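# Assemble the two printed drill parts like the display drill

## Task

Fit the two 3D-printed pieces together so the result matches the complete cordless drill shown on the stand (the drill is a non-working prop).

## Robot and tools

Robot: two six-joint UR7e-type arms, left_arm and right_arm, each ending in a Robotiq two-finger gripper that opens to 140 mm. The fingers can fold at a hinge: a part held in the outer quarter of each pad (toward the tips) is gripped at the asked force; held deeper, toward the palm, the fingers may wrap it, hold a thin part loosely, or squeeze a wide one harder than requested. Pushing fingertips straight into a surface folds them with little force, so a later grip can fail.

Frames: the scene frame has its origin at table height midway between the arms, +z up, +x out over the table, +y toward left_arm (image sides do not follow these names). Actual bases: left_arm at (-0.039, +0.466, +0.013) m, right_arm at (+0.062, -0.446, +0.013) m, both turned almost not at all about z. Each arm's hand position, orientation, velocities and wrist camera pose are printed in that arm's own base frame; fixed cameras and the table use the scene frame. Printed hand poses can be a few cm off, more at long reach. end_effector_position is the point between the closed pads; fingers point along the gripper's +z and close along its y.

A row (used by every moving tool) is one flat list of 18 numbers covering both arms, even if one arm stays put: left_arm's 6 joint angles, then its gripper position, force_limit, speed; then the same 9 for right_arm. Joint order per arm: shoulder pan, shoulder lift, elbow, wrist 1, wrist 2, wrist 3. Joint numbers are absolute target angles in radians, not offsets; ranges are -6.283 to 6.283 except the elbow, -3.142 to 3.142. Targets far past a range are refused. The three gripper numbers are each in [-1, 1] and are absolute commands: position +1 fully open, about -0.8 where pads touch, -1 closes until blocked; force_limit -1 gives roughly 14 N per pad, 0 about 40 N, +1 about 58 N on a slow close; speed -1 is about 30 mm/s, 0 about 140, +1 about 250. A faster close squeezes harder. Both force_limit and speed start at +1. To leave a gripper unchanged, repeat the three numbers last sent for it.

Tools:
- execute_actions(actions, cameras): actions is a list of actions; each action is a list of up to 15 rows, one per 1/30 s step, lasting 0.5 s in all (a shorter list repeats its last row). An empty list returns state plus all camera images. cameras: list of names, ["all"], or [].
- move(target, speed, blend, stop_force, zero, blocking, cameras): joint-space path to one row or through up to 15 rows (sharing 10 s). speed in rad/s for the joint with farthest to travel, 0.01 to 3.14, default 0.5. blend in rad rounds corners of a list. stop_force in N, 3 to 120, ends an arm's path when the wrist sensor feels that much push; use a low speed with it, and omit it when backing off a contact. zero (default true) re-zeros the sensor first. blocking=false returns after about 0.5 s while the move runs (not allowed with stop_force). Paths do not avoid obstacles or the other arm. The result adds a move: line, e.g. done, off_target, moving, held or fault, possibly limits=held.
- wait(seconds 0 to 10): hold last commands.
- stop(): brake the running move.
- zoom_image(camera, region [x0, y0, x1, y1] in pixels, at most 504 by 504) for a camera in the latest images.
- zero_wrist_force(arm): tare that arm's wrist sensor.
- read_manual(section): licence text only.
- finished_scene(): ends the scene irreversibly; the assembly must stay correct without the robot.

Cameras: cam_high, cam_low, cam_bench, cam_left_wrist, cam_right_wrist, all 672x504.

Results: Joint positions (rad) and Joint velocities per arm in the order above; Joint targets (what the drive aims at now); Tool commands; joint torques; gripper object_status: 0 moving, 1 blocked while opening, 2 blocked while closing (a grip, check for this), 3 reached target or pads met; position_measured in counts (3 open, about 139 at 60 mm, 200 at 20 mm, 230 pads touching). Wrist force and torque are in the end effector's axes, plus the peak since last shown. Wrist depth is a 7x7 grid of distances per wrist camera. Other lines: joint sent to its limit, joint command not followed (the inter-arm clearance check altered steps), MOTOR HOT, fault notices. To grip harder while status reads 2, raise force_limit and nudge position from -1 to -0.98; to grip softer, open and close slowly.

Things to avoid: contact torque at a joint's limit (wrist joints only about 15 to 16.5 N m) or about 150 N external force stops that arm for 10 s; even a slight overshoot into a firm contact can trigger this because the arms are stiff. Motors reaching 85 C brake the arm for 30 s or more, so don't hold loads stretched out for long. Any noticeable collision or squeeze between the two arms can end the scene in failure, including one gripper closing on the other's fingers. Anything leaving the table fails the task; drops, releasing moving parts, slams, hard pushes and big twisting loads on the gripper reduce the result. Motion lags commands by about 0.1 to 0.2 s and fast moves may overshoot, so approach contacts slowly.

Each tool is called by a JSON object that holds its "api" and its "payload".

## Session

{"api": "execute_actions", "payload": {"actions": []}}

Scene clock: 0.00 s.
left_arm: end_effector_position=(+0.1558, +0.0165, +0.2086) position_measured=3 object_status=3 end_effector_quat_wxyz=(+0.655, -0.227, -0.719, -0.048) | right_arm: end_effector_position=(+0.7994, +0.4585, +0.3708) position_measured=3 object_status=3 end_effector_quat_wxyz=(-0.220, +0.556, +0.389, +0.701)
Joint positions: left_arm=[-0.516 -1.337 1.952 -0.753 -1.706 0.214] | right_arm=[0.128 -0.753 1.307 -3.81 -0.787 2.916]
Joint velocities: within noise
Joint torques (N m): no reading
Motor temperatures (°C): left_arm=[31 43 38 47 38 45] | right_arm=[35 42 29 38 38 55]
Wrist force (N): no reading
Wrist torque (N m): no reading
Wrist force, peak (N): no reading
Wrist depth (mm): cam_left_wrist=[- - 1873 175 161 168 1843 / 1505 1611 1694 207 176 173 201 / 1578 251 220 223 188 195 539 / - 140 231 226 216 212 117 / - 490 256 270 414 395 112 / 448 443 293 288 346 331 305 / 390 360 318 295 300 283 274] | cam_right_wrist=[- 2121 2263 2048 1760 - - / 2700 - - 1948 1563 1206 1176 / - 2640 3300 - - - - / 907 138 - 1948 1553 1373 123 / 110 718 2400 1932 1476 1350 111 / 522 594 658 1760 1616 1350 107 / 470 491 535 608 - - -]
Joint targets: left_arm=[-0.516 -1.337 1.952 -0.753 -1.706 0.214] | right_arm=[0.128 -0.753 1.307 -3.810 -0.787 2.916]
Tool commands: left_gripper/position=+1.0 left_gripper/force_limit=+1.0 left_gripper/speed=+1.0 right_gripper/position=+1.0 right_gripper/force_limit=+1.0 right_gripper/speed=+1.0

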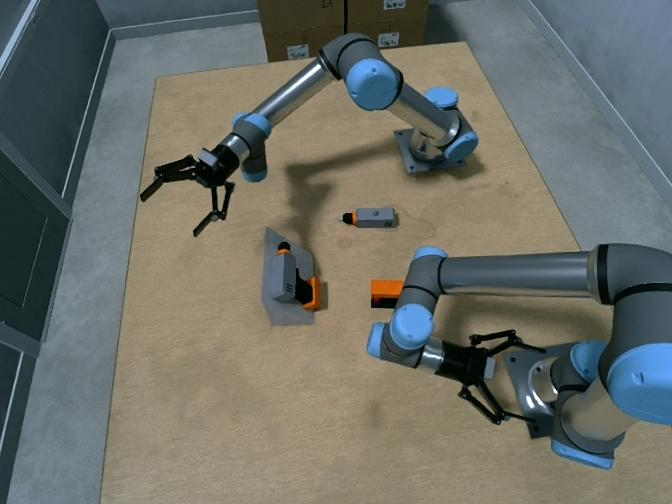

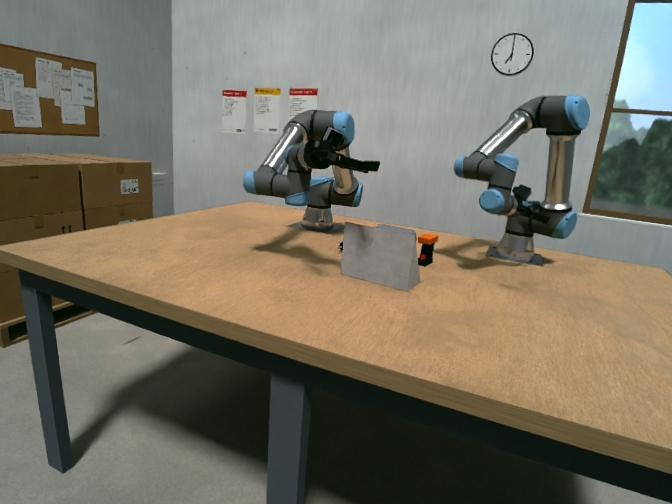

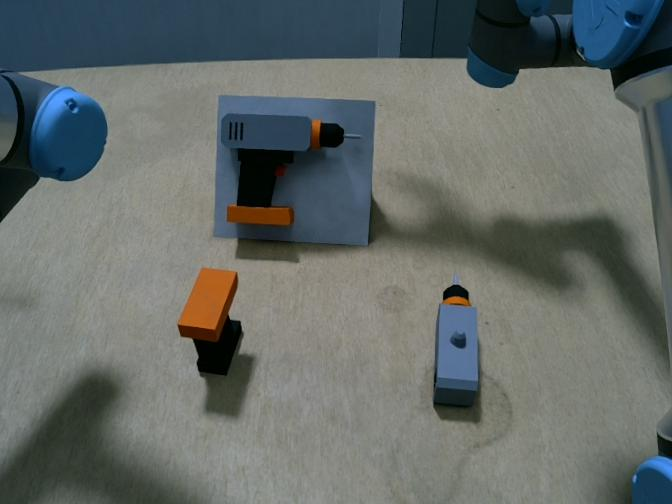

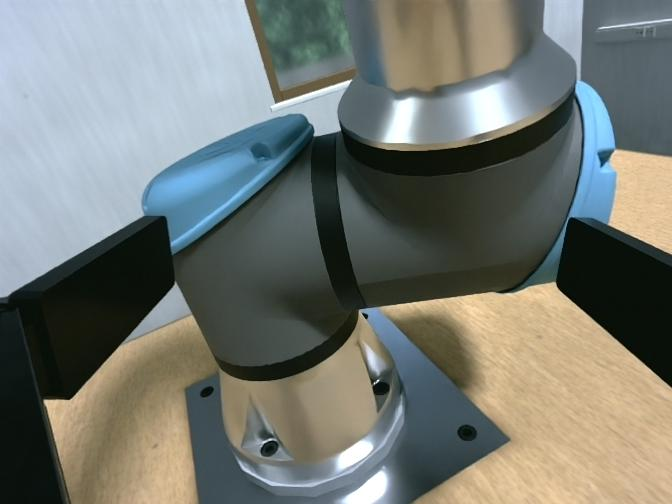

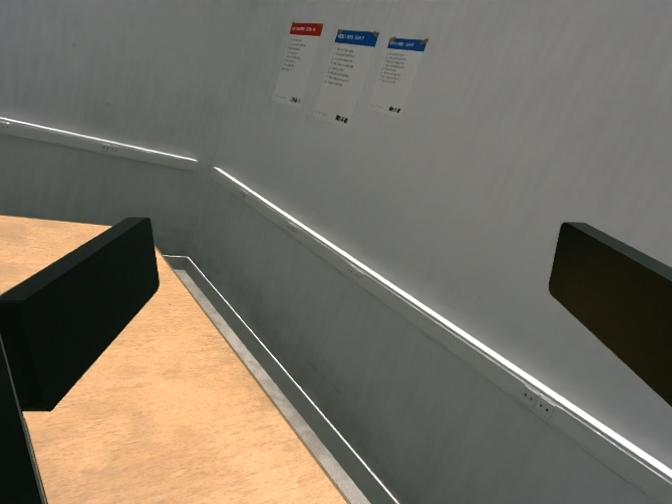

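{"api": "zoom_image", "payload": {"camera": "cam_bench", "region": [400, 250, 520, 420]}}

{"api": "zoom_image", "payload": {"camera": "cam_bench", "region": [150, 240, 290, 400]}}

{"api": "zoom_image", "payload": {"camera": "cam_bench", "region": [200, 90, 390, 260]}}

{"api": "zoom_image", "payload": {"camera": "cam_high", "region": [250, 190, 430, 340]}}

{"api": "zoom_image", "payload": {"camera": "cam_low", "region": [320, 200, 480, 300]}}

Scaled by 2.965 from the camera's 672x504 image, which has a finer 960x720 frame.

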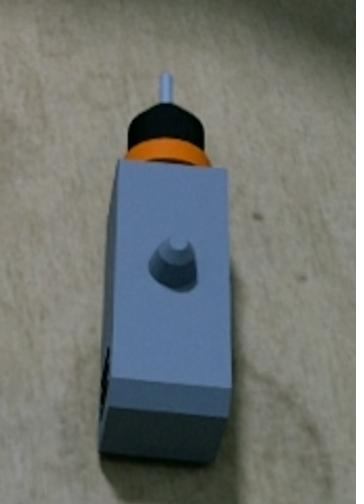

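Scaled by 3.150 from the camera's 672x504 image, which has a finer 960x720 frame.

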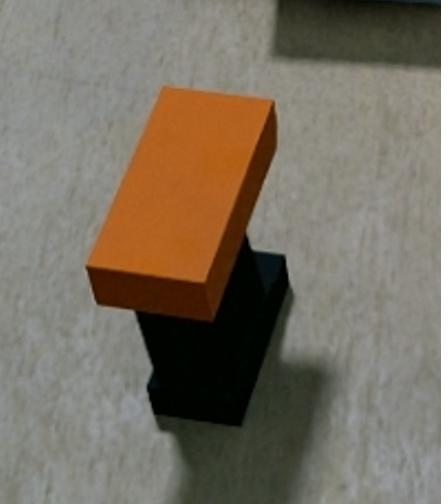

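Scaled by 2.653 from the camera's 672x504 image, which has a finer 960x720 frame.

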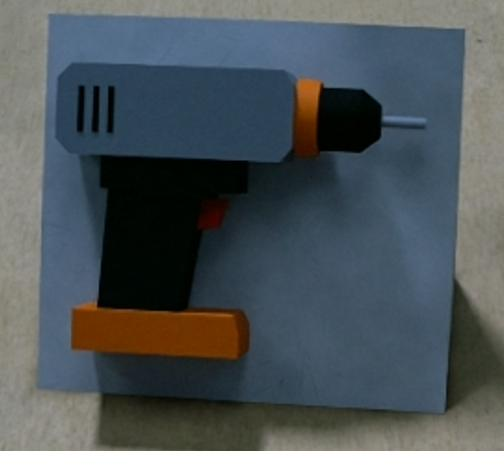

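Scaled by 2.800 from the camera's 672x504 image, which has a finer 960x720 frame.

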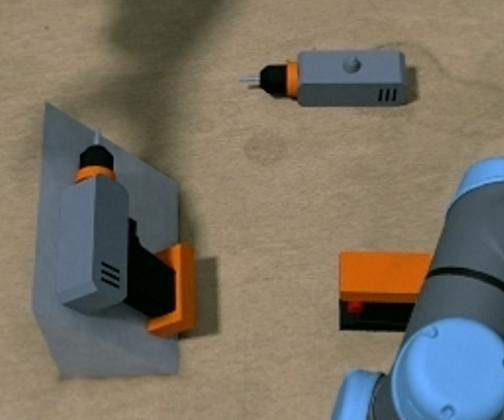

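Scaled by 3.150 from the camera's 672x504 image, which has a finer 960x720 frame.

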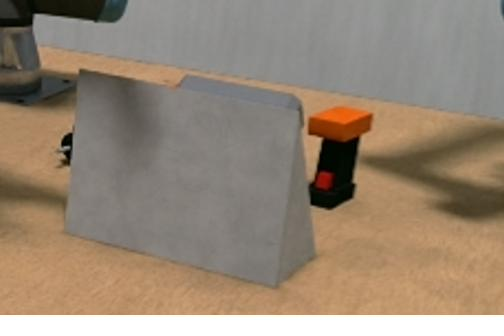

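{"api": "move", "payload": {"target": [-1.072,-1.402,1.326,-1.495,-1.571,-1.072,1,1,1,0.128,-0.753,1.307,-3.81,-0.787,2.916,1,1,1], "speed": 0.9, "cameras": ["cam_high","cam_left_wrist","cam_bench"]}}

Scene clock: 4.43 s.
left_arm: end_effector_position=(+0.3860, -0.4299, +0.3002) position_measured=3 object_status=3 end_effector_quat_wxyz=(+0.000, +0.000, +1.000, +0.000) | right_arm: end_effector_position=(+0.7991, +0.4587, +0.3710) position_measured=3 object_status=3 end_effector_quat_wxyz=(-0.220, +0.555, +0.389, +0.701)
Joint positions: left_arm=[-1.072 -1.402 1.326 -1.495 -1.571 -1.072] | right_arm=[0.128 -0.753 1.307 -3.81 -0.787 2.916]
Joint torques (N m): left_arm=[-2.01 -24.88 -19.69 -2.99 -1.71 -0.78] | right_arm=[6.97 -63.04 -27.57 -3.1 1 -1.18]
Motor temperatures (°C): left_arm=[31 43 38 47 38 45] | right_arm=[35 42 29 38 38 55]
Wrist force (N): left_arm=[-0.3 -1.4 0.4] | right_arm=[0.2 0.2 0.1]
Wrist torque (N m): left_arm=[-0.36 -0.14 0.05] | right_arm=[0.04 -0.04 0.01]
Wrist force, peak (N): left_arm=[0.3 -3.5 -2.0] | right_arm=[0.7 0.3 0.1]
Wrist depth (mm): cam_left_wrist=[396 396 394 396 394 396 392 / 417 408 416 415 414 414 415 / 440 457 442 440 434 427 435 / 458 140 467 468 461 462 117 / - 487 500 495 494 501 107 / 539 526 528 - - 522 528 / 573 566 556 436 388 559 559] | cam_right_wrist=[1948 2376 - 2121 - 1306 1153 / 2103 - - 1760 - 1238 1126 / 2376 2450 3086 - 1563 1327 1170 / 900 142 - 1980 1476 1284 123 / 110 718 2307 - 1513 - 111 / 521 594 662 1697 - 1277 - / 471 489 532 1616 1485 - -]
Joint targets: left_arm=[-1.072 -1.402 1.326 -1.495 -1.571 -1.072] | right_arm=[0.128 -0.753 1.307 -3.810 -0.787 2.916]
move: done
Images, in order (width x height): cam_high 672x504, cam_bench 672x504, cam_left_wrist 672x504.

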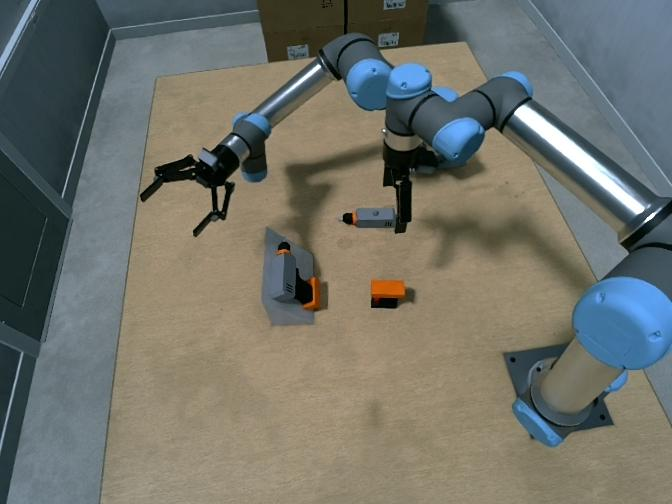

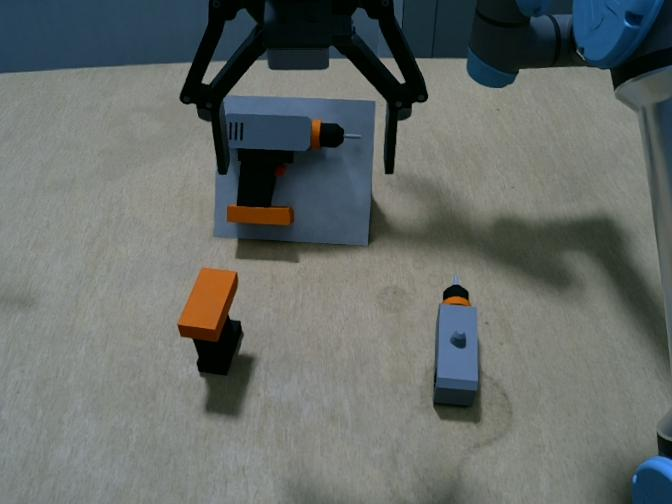

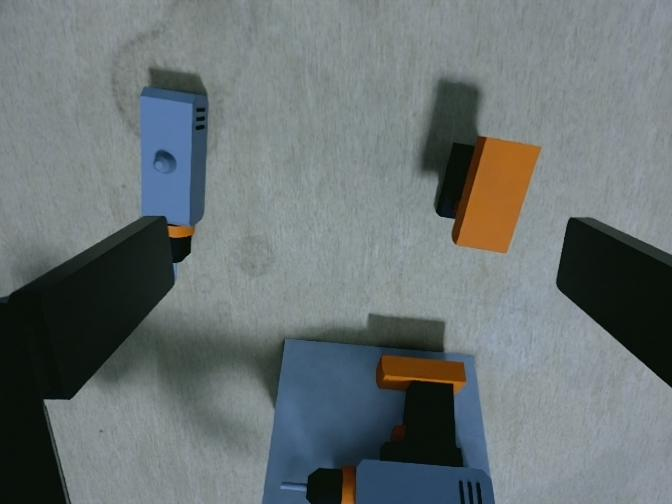

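{"api": "zoom_image", "payload": {"camera": "cam_left_wrist", "region": [110, 70, 260, 220]}}

{"api": "zoom_image", "payload": {"camera": "cam_left_wrist", "region": [410, 120, 560, 270]}}

Scaled by 3.360 from the camera's 672x504 image, which has a finer 960x720 frame.

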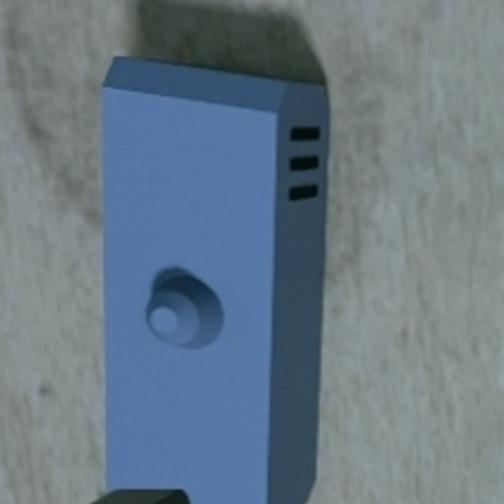

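Scaled by 3.360 from the camera's 672x504 image, which has a finer 960x720 frame.

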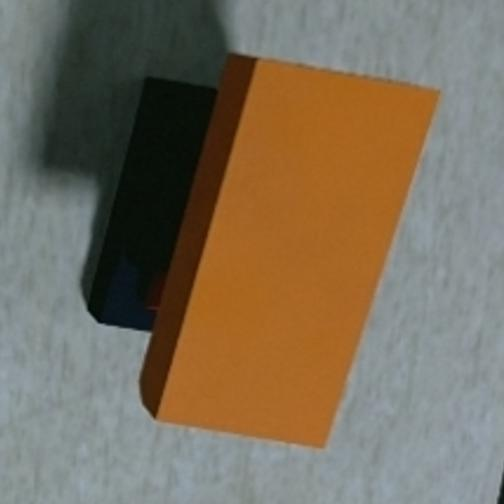

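{"api": "move", "payload": {"target": [-1.1723,-1.0532,1.106,-1.6236,-1.5708,-1.0223,1,1,1,0.128,-0.753,1.307,-3.81,-0.787,2.916,1,1,1], "speed": 0.6, "cameras": ["cam_left_wrist"]}}

{"api": "zoom_image", "payload": {"camera": "cam_left_wrist", "region": [210, 110, 460, 360]}}

Scene clock: 38.33 s.
left_arm: end_effector_position=(+0.3951, -0.5949, +0.2002) position_measured=3 object_status=3 end_effector_quat_wxyz=(+0.000, +0.075, +0.997, +0.000) | right_arm: end_effector_position=(+0.7991, +0.4587, +0.3710) position_measured=3 object_status=3 end_effector_quat_wxyz=(-0.220, +0.555, +0.389, +0.701)
Joint positions: left_arm=[-1.172 -1.053 1.106 -1.624 -1.571 -1.022] | right_arm=[0.128 -0.753 1.307 -3.81 -0.787 2.916]
Joint torques (N m): left_arm=[5.54 -37.36 -17.64 -0.79 1.95 -0.32] | right_arm=[5.83 -67.15 -26.83 -2.5 0.47 -0.79]
Motor temperatures (°C): left_arm=[31 43 38 47 38 45] | right_arm=[35 42 29 38 38 55]
Wrist force (N): left_arm=[-0.4 -1.5 0.4] | right_arm=[0.4 0.1 0.1]
Wrist torque (N m): left_arm=[-0.39 -0.13 -0.03] | right_arm=[0.02 -0.08 0.00]
Wrist force, peak (N): left_arm=[-0.5 -4.5 3.0] | right_arm=[0.7 0.0 0.0]
Wrist depth (mm): cam_left_wrist=[309 307 308 307 305 305 305 / 324 324 321 313 322 321 321 / 340 343 341 345 340 339 339 / 353 141 363 361 360 357 117 / - 379 384 383 381 382 112 / 414 410 411 408 408 384 367 / 440 441 439 439 437 341 350] | cam_right_wrist=[- 2425 2640 2200 1627 1306 - / 2242 2221 - 1948 1523 1342 1414 / 2555 3126 2611 1871 - - 1142 / 907 138 2670 1901 2160 152 130 / 110 716 2376 1856 1504 1335 112 / 522 591 660 1980 - 1327 111 / 471 491 534 1734 1414 1320 1116]
Joint targets: left_arm=[-1.172 -1.053 1.106 -1.624 -1.571 -1.022] | right_arm=[0.128 -0.753 1.307 -3.810 -0.787 2.916]
move: done
Images, in order (width x height): cam_left_wrist 672x504.

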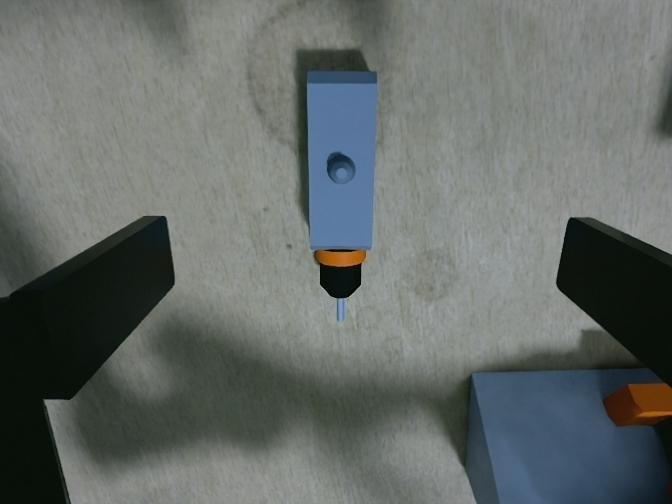

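Scaled by 2.016 from the camera's 672x504 image, which has a finer 960x720 frame.

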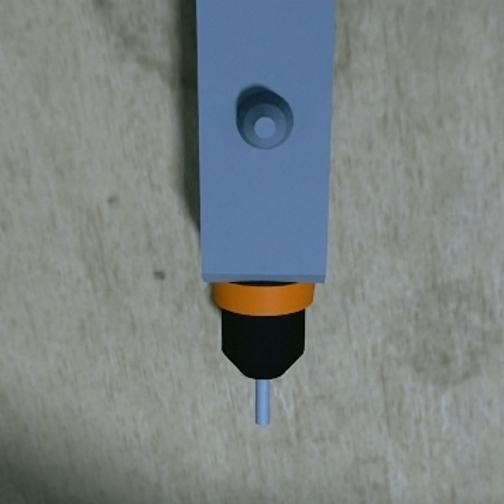

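{"api": "move", "payload": {"target": [-0.9079,-1.5639,1.760,-1.7669,-1.5708,-0.7479,0.2,-0.5,-0.5,0.128,-0.753,1.307,-3.81,-0.787,2.916,1,1,1], "speed": 0.6, "cameras": ["cam_left_wrist","cam_bench"]}}

{"api": "zoom_image", "payload": {"camera": "cam_left_wrist", "region": [210, 70, 460, 320]}}

Scene clock: 41.27 s.
left_arm: end_effector_position=(+0.4050, -0.3022, +0.2000) position_measured=104 object_status=3 end_effector_quat_wxyz=(+0.000, +0.080, +0.997, +0.000) | right_arm: end_effector_position=(+0.7991, +0.4587, +0.3710) position_measured=3 object_status=3 end_effector_quat_wxyz=(-0.220, +0.555, +0.389, +0.701)
Joint positions: left_arm=[-0.908 -1.564 1.76 -1.767 -1.571 -0.748] | right_arm=[0.128 -0.753 1.307 -3.81 -0.787 2.916]
Joint torques (N m): left_arm=[-0.41 -35.74 -18.99 -0.32 2.01 1.19] | right_arm=[4.71 -68.68 -26.27 -1.99 0.2 -0.71]
Motor temperatures (°C): left_arm=[31 43 38 47 38 45] | right_arm=[35 42 29 38 38 55]
Wrist force (N): left_arm=[-0.5 -1.7 0.7] | right_arm=[0.3 0.1 0.2]
Wrist torque (N m): left_arm=[-0.45 -0.11 -0.03] | right_arm=[0.03 -0.07 0.00]
Wrist force, peak (N): left_arm=[0.1 -4.4 1.5] | right_arm=[0.6 0.3 0.0]
Wrist depth (mm): cam_left_wrist=[310 308 308 309 307 304 305 / 327 326 326 319 324 322 322 / 344 342 343 241 341 341 339 / 363 355 156 256 361 131 358 / - 89 386 385 383 112 - / - - 402 386 404 - - / - - 376 355 423 - -] | cam_right_wrist=[2160 - - 2863 1513 1584 - / - 2528 - 2640 1709 1342 - / 2583 3600 - - 1595 1431 - / 907 137 2329 2031 - 1350 122 / 110 718 2353 1901 1574 - 112 / 521 598 656 1871 1504 1298 - / 470 492 532 1722 - 1327 1110]
Joint targets: left_arm=[-0.908 -1.564 1.760 -1.767 -1.571 -0.748] | right_arm=[0.128 -0.753 1.307 -3.810 -0.787 2.916]
move: done
Images, in order (width x height): cam_bench 672x504, cam_left_wrist 672x504.

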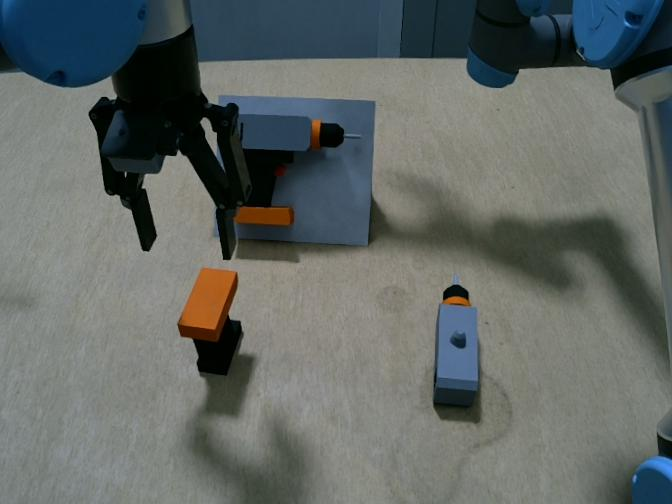

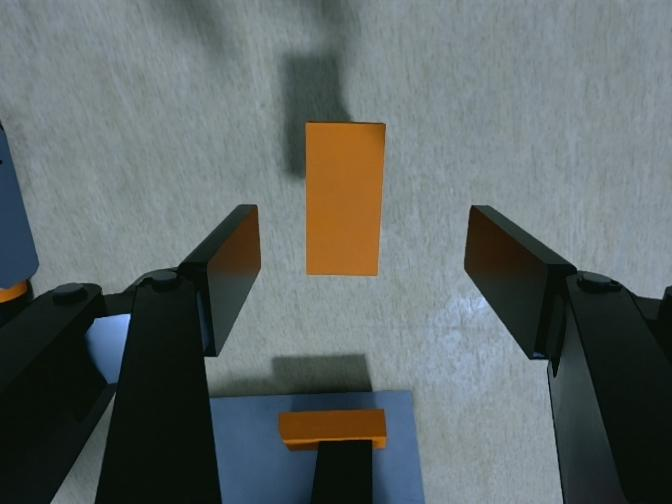

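Scaled by 2.016 from the camera's 672x504 image, which has a finer 960x720 frame.

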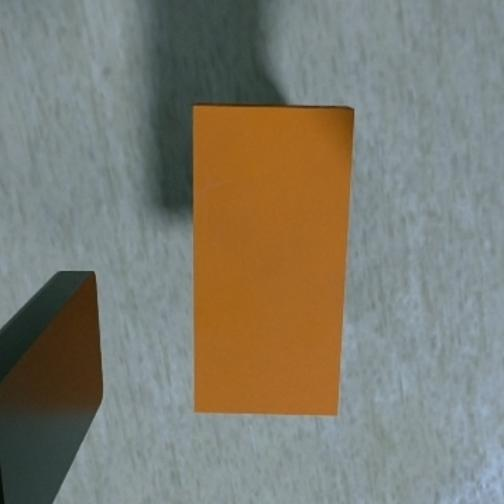

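{"api": "move", "payload": {"target": [-0.9054,-1.4734,1.923,-2.0204,-1.5708,-0.7354,0.2,0,-1,0.128,-0.753,1.307,-3.81,-0.787,2.916,1,1,1], "speed": 0.25, "stop_force": 10, "cameras": ["cam_left_wrist","cam_bench"]}}

Scene clock: 44.27 s.
left_arm: end_effector_position=(+0.4100, -0.3065, +0.1039) position_measured=104 object_status=3 end_effector_quat_wxyz=(+0.000, +0.085, +0.996, +0.000) | right_arm: end_effector_position=(+0.7991, +0.4587, +0.3710) position_measured=3 object_status=3 end_effector_quat_wxyz=(-0.220, +0.555, +0.389, +0.701)
Joint positions: left_arm=[-0.905 -1.473 1.923 -2.02 -1.571 -0.735] | right_arm=[0.128 -0.753 1.307 -3.81 -0.787 2.916]
Joint torques (N m): left_arm=[3.08 -38.41 -36.96 -5.35 1.96 -0.71] | right_arm=[5.16 -67.32 -24.49 -1.81 -0.19 -0.53]
Motor temperatures (°C): left_arm=[31 43 38 47 38 45] | right_arm=[35 42 29 38 38 55]
Wrist force (N): left_arm=[-0.3 -1.6 0.7] | right_arm=[0.2 0.1 -0.1]
Wrist torque (N m): left_arm=[-0.44 -0.16 -0.03] | right_arm=[0.02 -0.05 0.01]
Wrist force, peak (N): left_arm=[-0.5 -1.4 2.1] | right_arm=[0.6 0.3 0.1]
Wrist depth (mm): cam_left_wrist=[224 224 223 223 221 221 220 / 236 235 235 229 231 233 232 / 249 249 247 144 243 244 245 / 263 260 135 152 255 130 257 / - 89 279 162 273 112 - / - - 297 296 295 - - / - - 315 311 310 - -] | cam_right_wrist=[1828 2141 2863 2933 - 1251 - / 2031 2640 2263 1980 1734 - 1110 / - - 2121 1997 1467 1313 1131 / 900 137 - 1916 1543 153 129 / 110 714 2307 1980 1485 1350 111 / 520 594 662 1786 - 1188 - / 470 493 533 1709 1574 - -]
Joint targets: left_arm=[-0.905 -1.473 1.923 -2.020 -1.571 -0.735] | right_arm=[0.128 -0.753 1.307 -3.810 -0.787 2.916]
move: done
Images, in order (width x height): cam_bench 672x504, cam_left_wrist 672x504.

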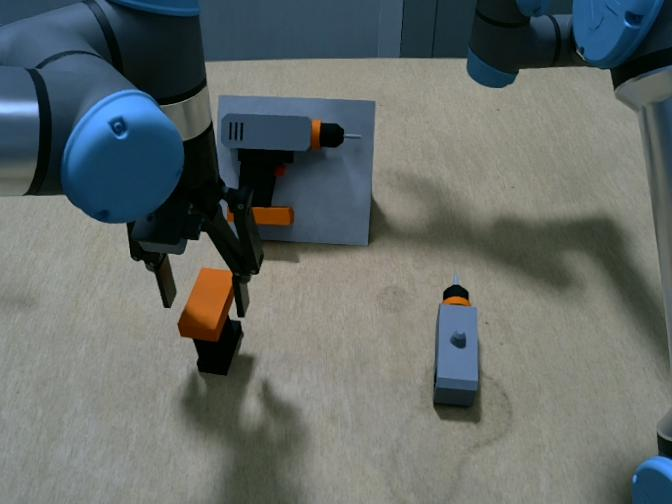

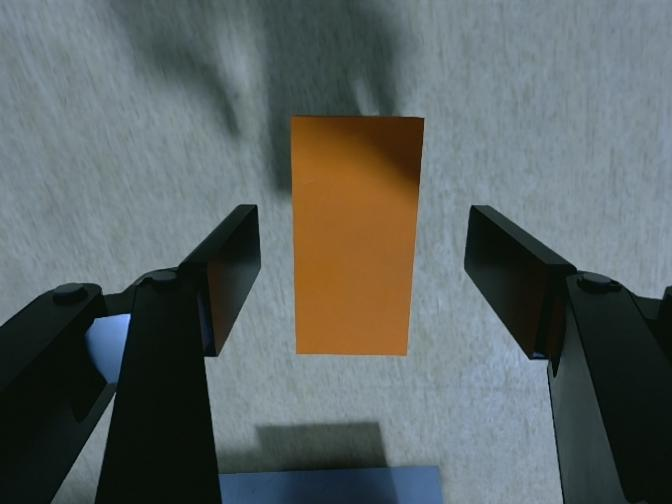

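{"api": "move", "payload": {"target": [-0.9054,-1.4734,1.923,-2.0204,-1.5708,-0.7434,-1,0.2,-1,0.128,-0.753,1.307,-3.81,-0.787,2.916,1,1,1], "cameras": ["cam_left_wrist"]}}

Scene clock: 46.33 s.
left_arm: end_effector_position=(+0.4100, -0.3065, +0.1039) position_measured=167 object_status=0 end_effector_quat_wxyz=(+0.000, +0.081, +0.997, +0.000) | right_arm: end_effector_position=(+0.7991, +0.4587, +0.3710) position_measured=3 object_status=3 end_effector_quat_wxyz=(-0.220, +0.555, +0.389, +0.701)
Joint positions: left_arm=[-0.905 -1.473 1.923 -2.02 -1.571 -0.743] | right_arm=[0.128 -0.753 1.307 -3.81 -0.787 2.916]
Joint torques (N m): left_arm=[-8.06 -38.45 -34.67 -4.79 1.97 1.15] | right_arm=[5.12 -66.83 -24.16 -1.55 -0.43 -0.57]
Motor temperatures (°C): left_arm=[31 43 38 47 38 45] | right_arm=[35 42 29 38 38 55]
Wrist force (N): left_arm=[-0.1 -2.5 -2.5] | right_arm=[0.4 0.3 0.0]
Wrist torque (N m): left_arm=[-0.35 -0.11 -0.04] | right_arm=[0.07 -0.08 0.01]
Wrist force, peak (N): left_arm=[0.0 -2.6 -2.4] | right_arm=[0.3 0.4 0.2]
Wrist depth (mm): cam_left_wrist=[224 223 223 223 221 221 220 / 236 236 235 231 231 233 232 / 250 249 249 144 245 245 245 / 263 261 256 150 150 256 259 / - 83 89 - 160 78 83 / - - - 295 297 - - / - - - 316 - - -] | cam_right_wrist=[1842 - 2763 1997 1605 1327 1251 / - - 2731 2048 1584 1350 - / - 2329 2376 - 1291 1327 - / 900 142 2700 1814 1650 1389 123 / 111 711 2425 - 1513 1381 111 / 519 591 646 1932 1277 1291 - / 467 492 530 1685 1406 1440 -]
Joint targets: left_arm=[-0.905 -1.473 1.923 -2.020 -1.571 -0.743] | right_arm=[0.128 -0.753 1.307 -3.810 -0.787 2.916]
move: done
Images, in order (width x height): cam_left_wrist 672x504.

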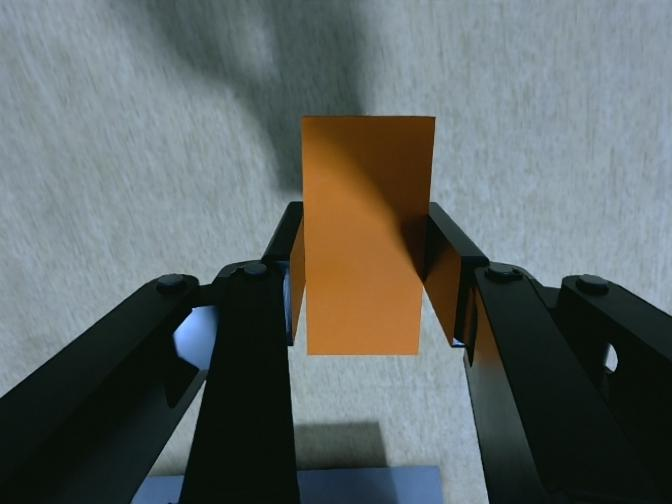

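{"api": "wait", "payload": {"seconds": 1}}

Scene clock: 47.57 s.
left_arm: end_effector_position=(+0.4100, -0.3065, +0.1039) position_measured=167 object_status=2 end_effector_quat_wxyz=(+0.000, +0.081, +0.997, +0.000) | right_arm: end_effector_position=(+0.7991, +0.4587, +0.3710) position_measured=3 object_status=3 end_effector_quat_wxyz=(-0.220, +0.555, +0.389, +0.701)
Joint positions: left_arm=[-0.905 -1.473 1.923 -2.02 -1.571 -0.743] | right_arm=[0.128 -0.753 1.307 -3.81 -0.787 2.916]
Joint torques (N m): left_arm=[-8.33 -35.09 -32.63 -3.43 1.76 1.23] | right_arm=[4.71 -67.79 -24.72 -1.09 -0.31 -0.14]
Motor temperatures (°C): left_arm=[31 43 38 47 38 45] | right_arm=[35 42 29 38 38 55]
Wrist force (N): left_arm=[0.0 -2.5 -2.4] | right_arm=[0.1 0.1 0.1]
Wrist torque (N m): left_arm=[-0.34 -0.12 -0.04] | right_arm=[0.02 -0.02 0.00]
Wrist force, peak (N): left_arm=[-0.2 -2.5 -2.7] | right_arm=[0.4 0.4 0.2]
Wrist depth (mm): cam_left_wrist=[225 224 223 223 222 221 221 / 236 235 235 230 231 233 232 / 250 249 246 144 245 246 244 / 265 261 256 152 141 256 257 / - 83 89 161 160 78 83 / - - - 296 296 - - / - - - 312 - - -] | cam_right_wrist=[2242 - - 2084 1662 - - / 2376 2611 2898 1886 1563 - - / 2285 2731 2700 2121 1605 - - / 914 142 - 1964 1553 1350 129 / 110 718 2329 - 1494 1291 112 / 522 594 646 1932 - 1238 - / 468 489 532 608 - - 1085]
Joint targets: left_arm=[-0.905 -1.473 1.923 -2.020 -1.571 -0.743] | right_arm=[0.128 -0.753 1.307 -3.810 -0.787 2.916]
Tool commands: left_gripper/position=-1.0 left_gripper/force_limit=+0.2 left_gripper/speed=-1.0 right_gripper/position=+1.0 right_gripper/force_limit=+1.0 right_gripper/speed=+1.0
wait: 1.00 s; at rest from the start

{"api": "move", "payload": {"target": [[-0.9074,-1.5639,1.760,-1.7669,-1.5708,-0.7454,-1,0.2,-1,0.128,-0.753,1.307,-3.81,-0.787,2.916,1,1,1],[-1.1936,-1.0598,1.0906,-1.6016,-1.5708,-1.0456,-1,0.2,-1,0.128,-0.753,1.307,-3.81,-0.787,2.916,1,1,1]], "speed": [0.3,0.5], "blend": 0.05, "cameras": ["cam_left_wrist","cam_bench","cam_high","cam_low"]}}

{"api": "zoom_image", "payload": {"camera": "cam_bench", "region": [380, 180, 560, 420]}}

{"api": "zoom_image", "payload": {"camera": "cam_left_wrist", "region": [210, 100, 490, 380]}}

Scene clock: 51.53 s.
left_arm: end_effector_position=(+0.3816, -0.6012, +0.2100) position_measured=167 object_status=2 end_effector_quat_wxyz=(+0.000, +0.074, +0.997, +0.000) | right_arm: end_effector_position=(+0.7991, +0.4587, +0.3710) position_measured=3 object_status=3 end_effector_quat_wxyz=(-0.220, +0.555, +0.389, +0.701)
Joint positions: left_arm=[-1.194 -1.06 1.091 -1.602 -1.571 -1.045] | right_arm=[0.128 -0.753 1.307 -3.81 -0.787 2.916]
Joint torques (N m): left_arm=[-0.4 -43.65 -28.85 -5.9 1.73 -0.64] | right_arm=[4.29 -67.93 -23.56 -0.77 -0.89 -0.13]
Motor temperatures (°C): left_arm=[31 43 38 47 38 45] | right_arm=[35 42 29 38 38 55]
Wrist force (N): left_arm=[-0.4 -1.2 1.7] | right_arm=[0.3 0.0 -0.1]
Wrist torque (N m): left_arm=[-0.34 -0.15 0.07] | right_arm=[0.00 -0.06 0.00]
Wrist force, peak (N): left_arm=[0.3 -4.4 2.1] | right_arm=[0.6 0.1 0.0]
Wrist depth (mm): cam_left_wrist=[317 318 318 314 313 314 314 / 333 333 331 292 327 329 330 / 353 352 348 146 349 351 350 / 373 366 364 152 150 364 368 / - 84 89 161 160 78 83 / - - - 417 - - - / - - - 449 - - -] | cam_right_wrist=[2141 2611 3444 1997 - - 1131 / - 2450 - 2242 - - - / 2863 2670 2475 - - - 1313 / 914 142 2700 1980 - - 129 / 111 711 2242 - 1563 1335 112 / 519 600 660 1916 1476 1251 - / 469 491 532 1685 1685 1533 1148]
Joint targets: left_arm=[-1.194 -1.060 1.091 -1.602 -1.571 -1.046] | right_arm=[0.128 -0.753 1.307 -3.810 -0.787 2.916]
move: done
Images, in order (width x height): cam_high 672x504, cam_low 672x504, cam_bench 672x504, cam_left_wrist 672x504.

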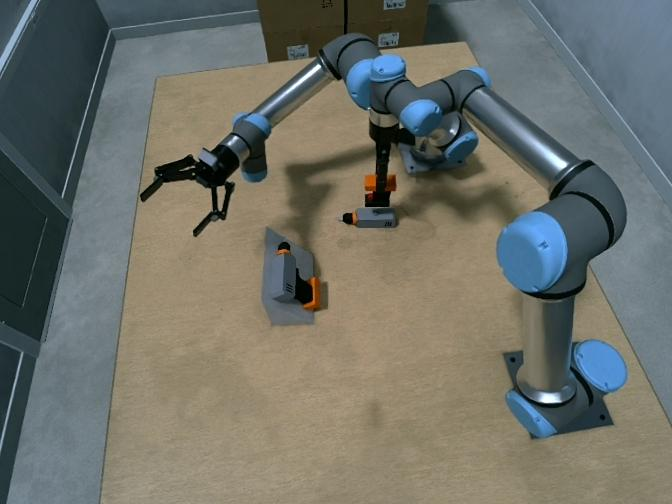

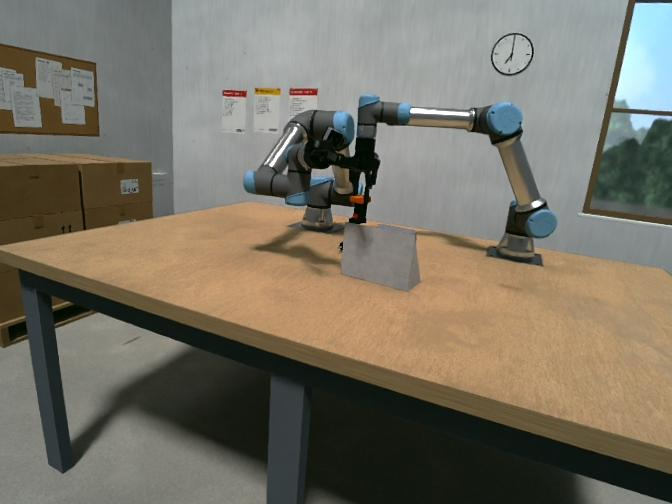

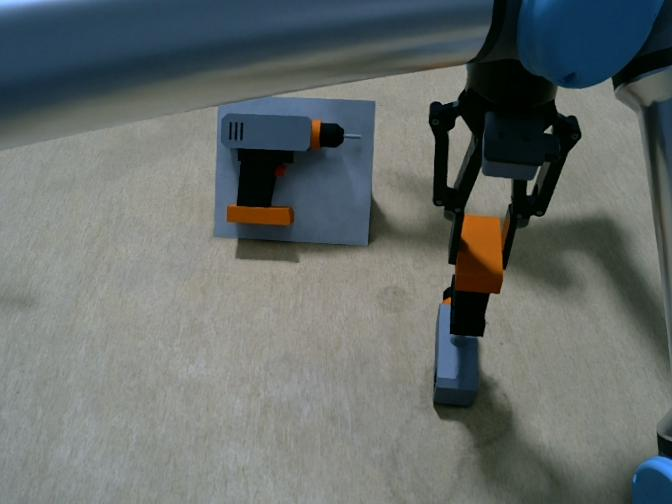

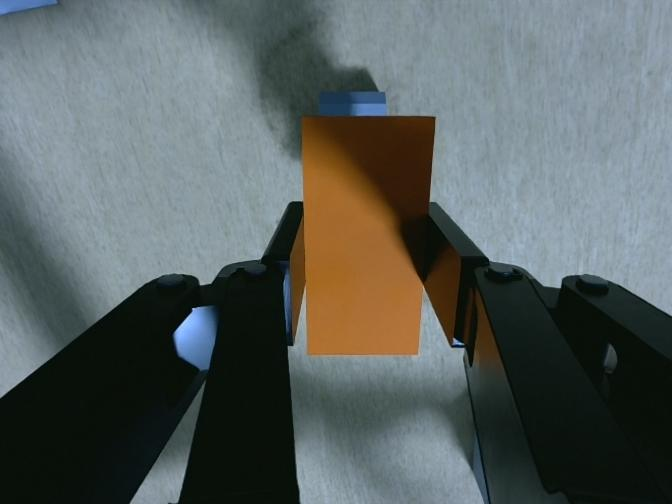

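Scaled by 2.100 from the camera's 672x504 image, which has a finer 960x720 frame.

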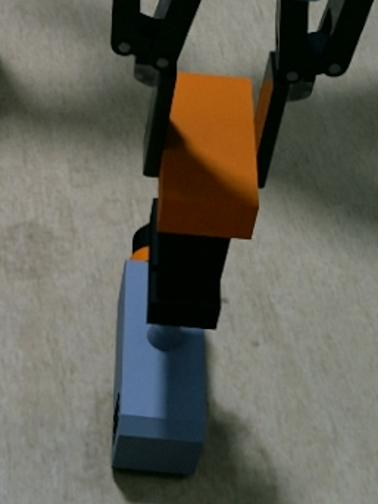

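Scaled by 1.800 from the camera's 672x504 image, which has a finer 960x720 frame.

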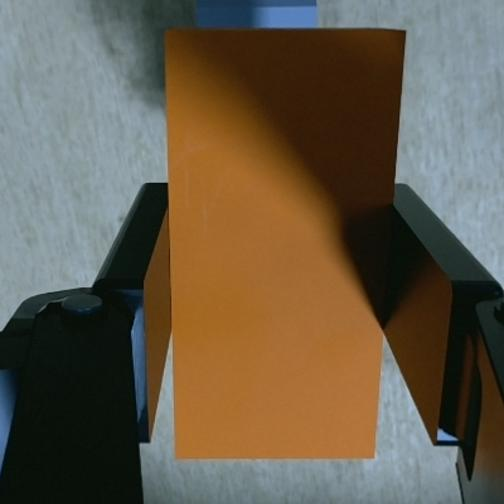

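{"api": "move", "payload": {"target": [[-1.1936,-1.0545,1.1591,-1.6754,-1.5708,-1.0456,-1,0.2,-1,0.128,-0.753,1.307,-3.81,-0.787,2.916,1,1,1],[-1.1936,-1.0439,1.2198,-1.7467,-1.5708,-1.0456,-1,0.2,-1,0.128,-0.753,1.307,-3.81,-0.787,2.916,1,1,1]], "speed": [0.08,0.03], "stop_force": 15, "cameras": ["cam_left_wrist","cam_bench","cam_high"]}}

{"api": "zoom_image", "payload": {"camera": "cam_bench", "region": [380, 180, 560, 420]}}

{"api": "zoom_image", "payload": {"camera": "cam_high", "region": [320, 140, 440, 250]}}

Scene clock: 56.20 s.
left_arm: end_effector_position=(+0.3816, -0.6014, +0.1523) position_measured=167 object_status=2 end_effector_quat_wxyz=(+0.000, +0.074, +0.997, +0.000) | right_arm: end_effector_position=(+0.7991, +0.4587, +0.3710) position_measured=3 object_status=3 end_effector_quat_wxyz=(-0.220, +0.555, +0.389, +0.701)
Joint positions: left_arm=[-1.194 -1.045 1.215 -1.741 -1.571 -1.046] | right_arm=[0.128 -0.753 1.307 -3.81 -0.787 2.916]
Joint torques (N m): left_arm=[-5.48 -52.43 -35.14 -0.09 1.89 -0.62] | right_arm=[2.4 -67.91 -21.75 -0.15 -1.37 0.16]
Motor temperatures (°C): left_arm=[31 43 38 47 38 45] | right_arm=[35 42 29 38 38 55]
Wrist force (N): left_arm=[1.5 -1.6 -8.4] | right_arm=[0.4 0.1 0.1]
Wrist torque (N m): left_arm=[-0.61 0.01 0.04] | right_arm=[0.01 -0.08 0.00]
Wrist force, peak (N): left_arm=[3.7 0.9 -23.8] | right_arm=[0.5 0.4 0.0]
Wrist depth (mm): cam_left_wrist=[266 266 265 265 264 263 263 / 281 280 280 276 274 277 276 / 296 294 295 144 292 293 292 / 313 309 305 152 150 306 309 / - 83 89 162 160 78 88 / - - - 353 351 - - / - - - 379 - - -] | cam_right_wrist=[- 2933 - 1980 - 1264 - / 2307 2583 2528 1964 1685 1327 1126 / 2353 2555 2731 1932 1650 1327 1212 / 903 142 - 1886 1584 153 129 / 110 722 2400 - 1504 1313 111 / 518 598 660 1533 - 1225 - / 471 490 535 1662 1458 1423 -]
Joint targets: left_arm=[-1.194 -1.045 1.215 -1.741 -1.571 -1.046] | right_arm=[0.128 -0.753 1.307 -3.810 -0.787 2.916]
move: contact (left_arm); path passed 1 of 2 targets
Images, in order (width x height): cam_high 672x504, cam_bench 672x504, cam_left_wrist 672x504.

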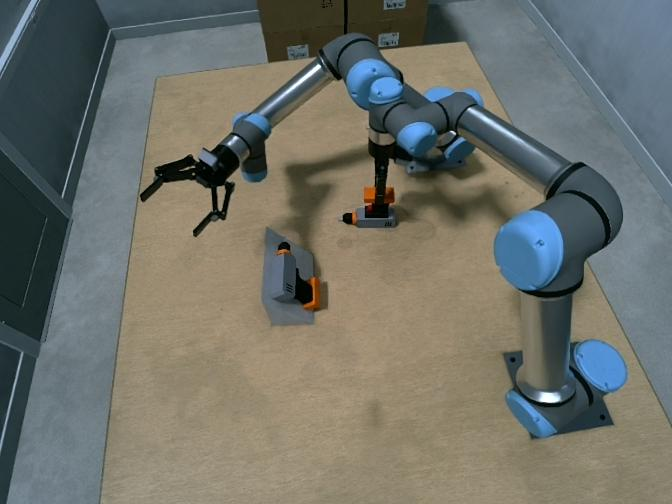

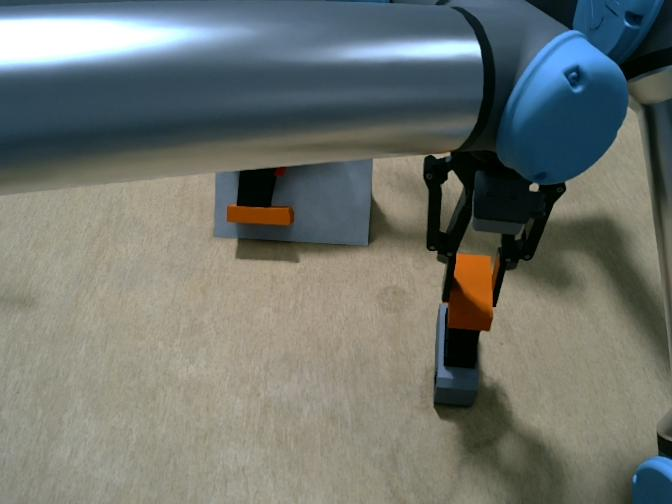

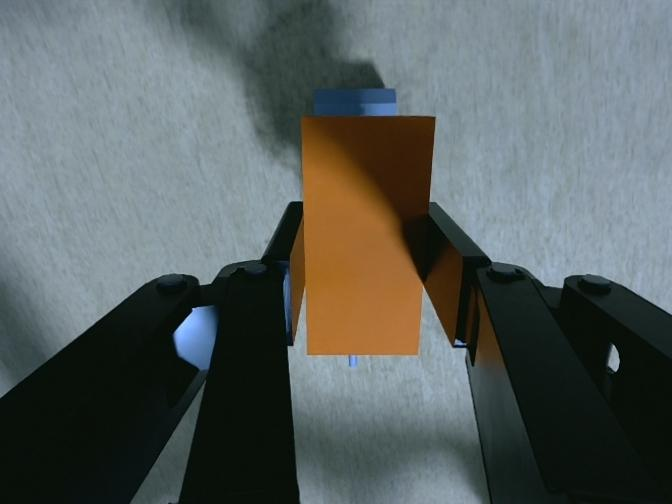

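Scaled by 2.100 from the camera's 672x504 image, which has a finer 960x720 frame.

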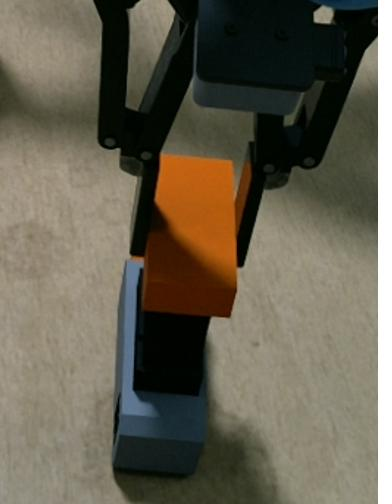

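Scaled by 4.200 from the camera's 672x504 image, which has a finer 960x720 frame.

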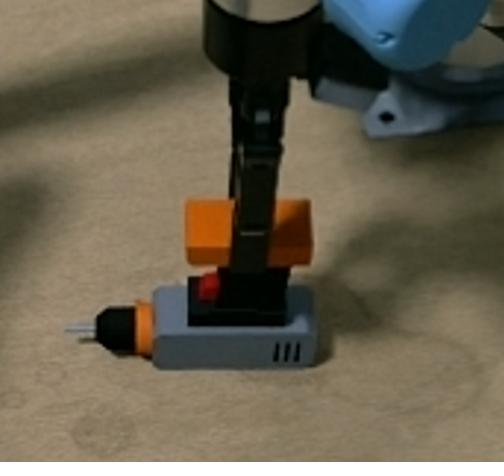

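{"api": "move", "payload": {"target": [-1.1936,-1.0412,1.231,-1.7606,-1.5708,-1.0456,-1,0.2,-1,0.128,-0.753,1.307,-3.81,-0.787,2.916,1,1,1], "speed": 0.02, "stop_force": 35, "cameras": ["cam_left_wrist","cam_high"]}}

{"api": "zoom_image", "payload": {"camera": "cam_high", "region": [320, 160, 420, 250]}}

Scene clock: 57.67 s.
left_arm: end_effector_position=(+0.3817, -0.6016, +0.1512) position_measured=167 object_status=2 end_effector_quat_wxyz=(+0.000, +0.074, +0.997, +0.000) | right_arm: end_effector_position=(+0.7991, +0.4587, +0.3710) position_measured=3 object_status=3 end_effector_quat_wxyz=(-0.220, +0.555, +0.389, +0.701)
Joint positions: left_arm=[-1.194 -1.044 1.218 -1.745 -1.571 -1.046] | right_arm=[0.128 -0.753 1.307 -3.81 -0.787 2.916]
Joint torques (N m): left_arm=[-5.04 -35.83 -24.2 1.7 1.79 -0.67] | right_arm=[2.74 -67.27 -22.87 0.08 -1.23 0.14]
Motor temperatures (°C): left_arm=[31 43 38 47 38 45] | right_arm=[35 42 29 38 38 55]
Wrist force (N): left_arm=[5.4 -3.3 -33.6] | right_arm=[0.4 0.1 -0.2]
Wrist torque (N m): left_arm=[-0.53 0.00 0.11] | right_arm=[0.04 -0.08 0.00]
Wrist force, peak (N): left_arm=[7.8 -0.9 -50.7] | right_arm=[0.6 0.2 -0.1]
Wrist depth (mm): cam_left_wrist=[266 266 265 264 263 263 263 / 281 278 279 236 274 276 276 / 296 296 295 143 292 293 291 / 312 309 305 151 149 303 309 / - 83 89 161 159 78 88 / - - - 351 349 - - / - - - 376 - - -] | cam_right_wrist=[2263 2400 - 2048 1709 1335 1200 / - - 2263 2031 1828 1313 1182 / - - - - 1627 1342 - / 914 138 - 1932 1685 152 122 / 110 714 2263 1800 1513 1320 112 / 525 597 658 1932 1553 1257 111 / 468 490 533 1662 - 1277 -]
Joint targets: left_arm=[-1.194 -1.044 1.218 -1.745 -1.571 -1.046] | right_arm=[0.128 -0.753 1.307 -3.810 -0.787 2.916]
move: contact (left_arm); left_arm: the wrist 1 is farthest, 0.015 rad from its target
Images, in order (width x height): cam_high 672x504, cam_left_wrist 672x504.

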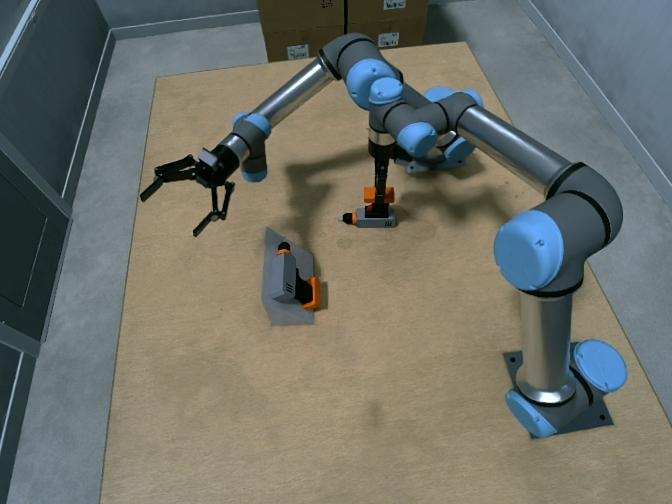

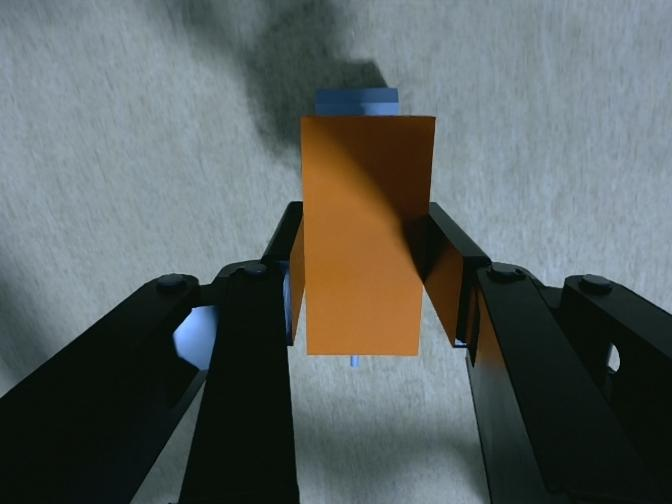

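Scaled by 5.040 from the camera's 672x504 image, which has a finer 960x720 frame.

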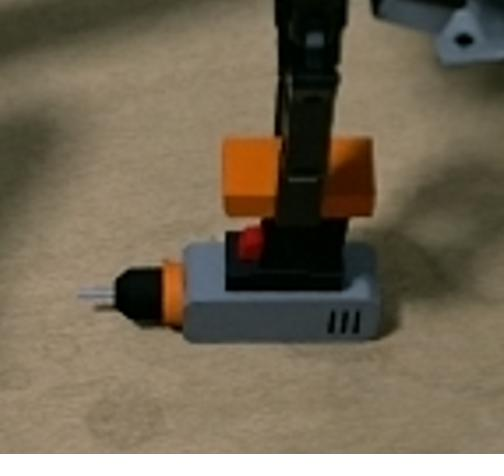

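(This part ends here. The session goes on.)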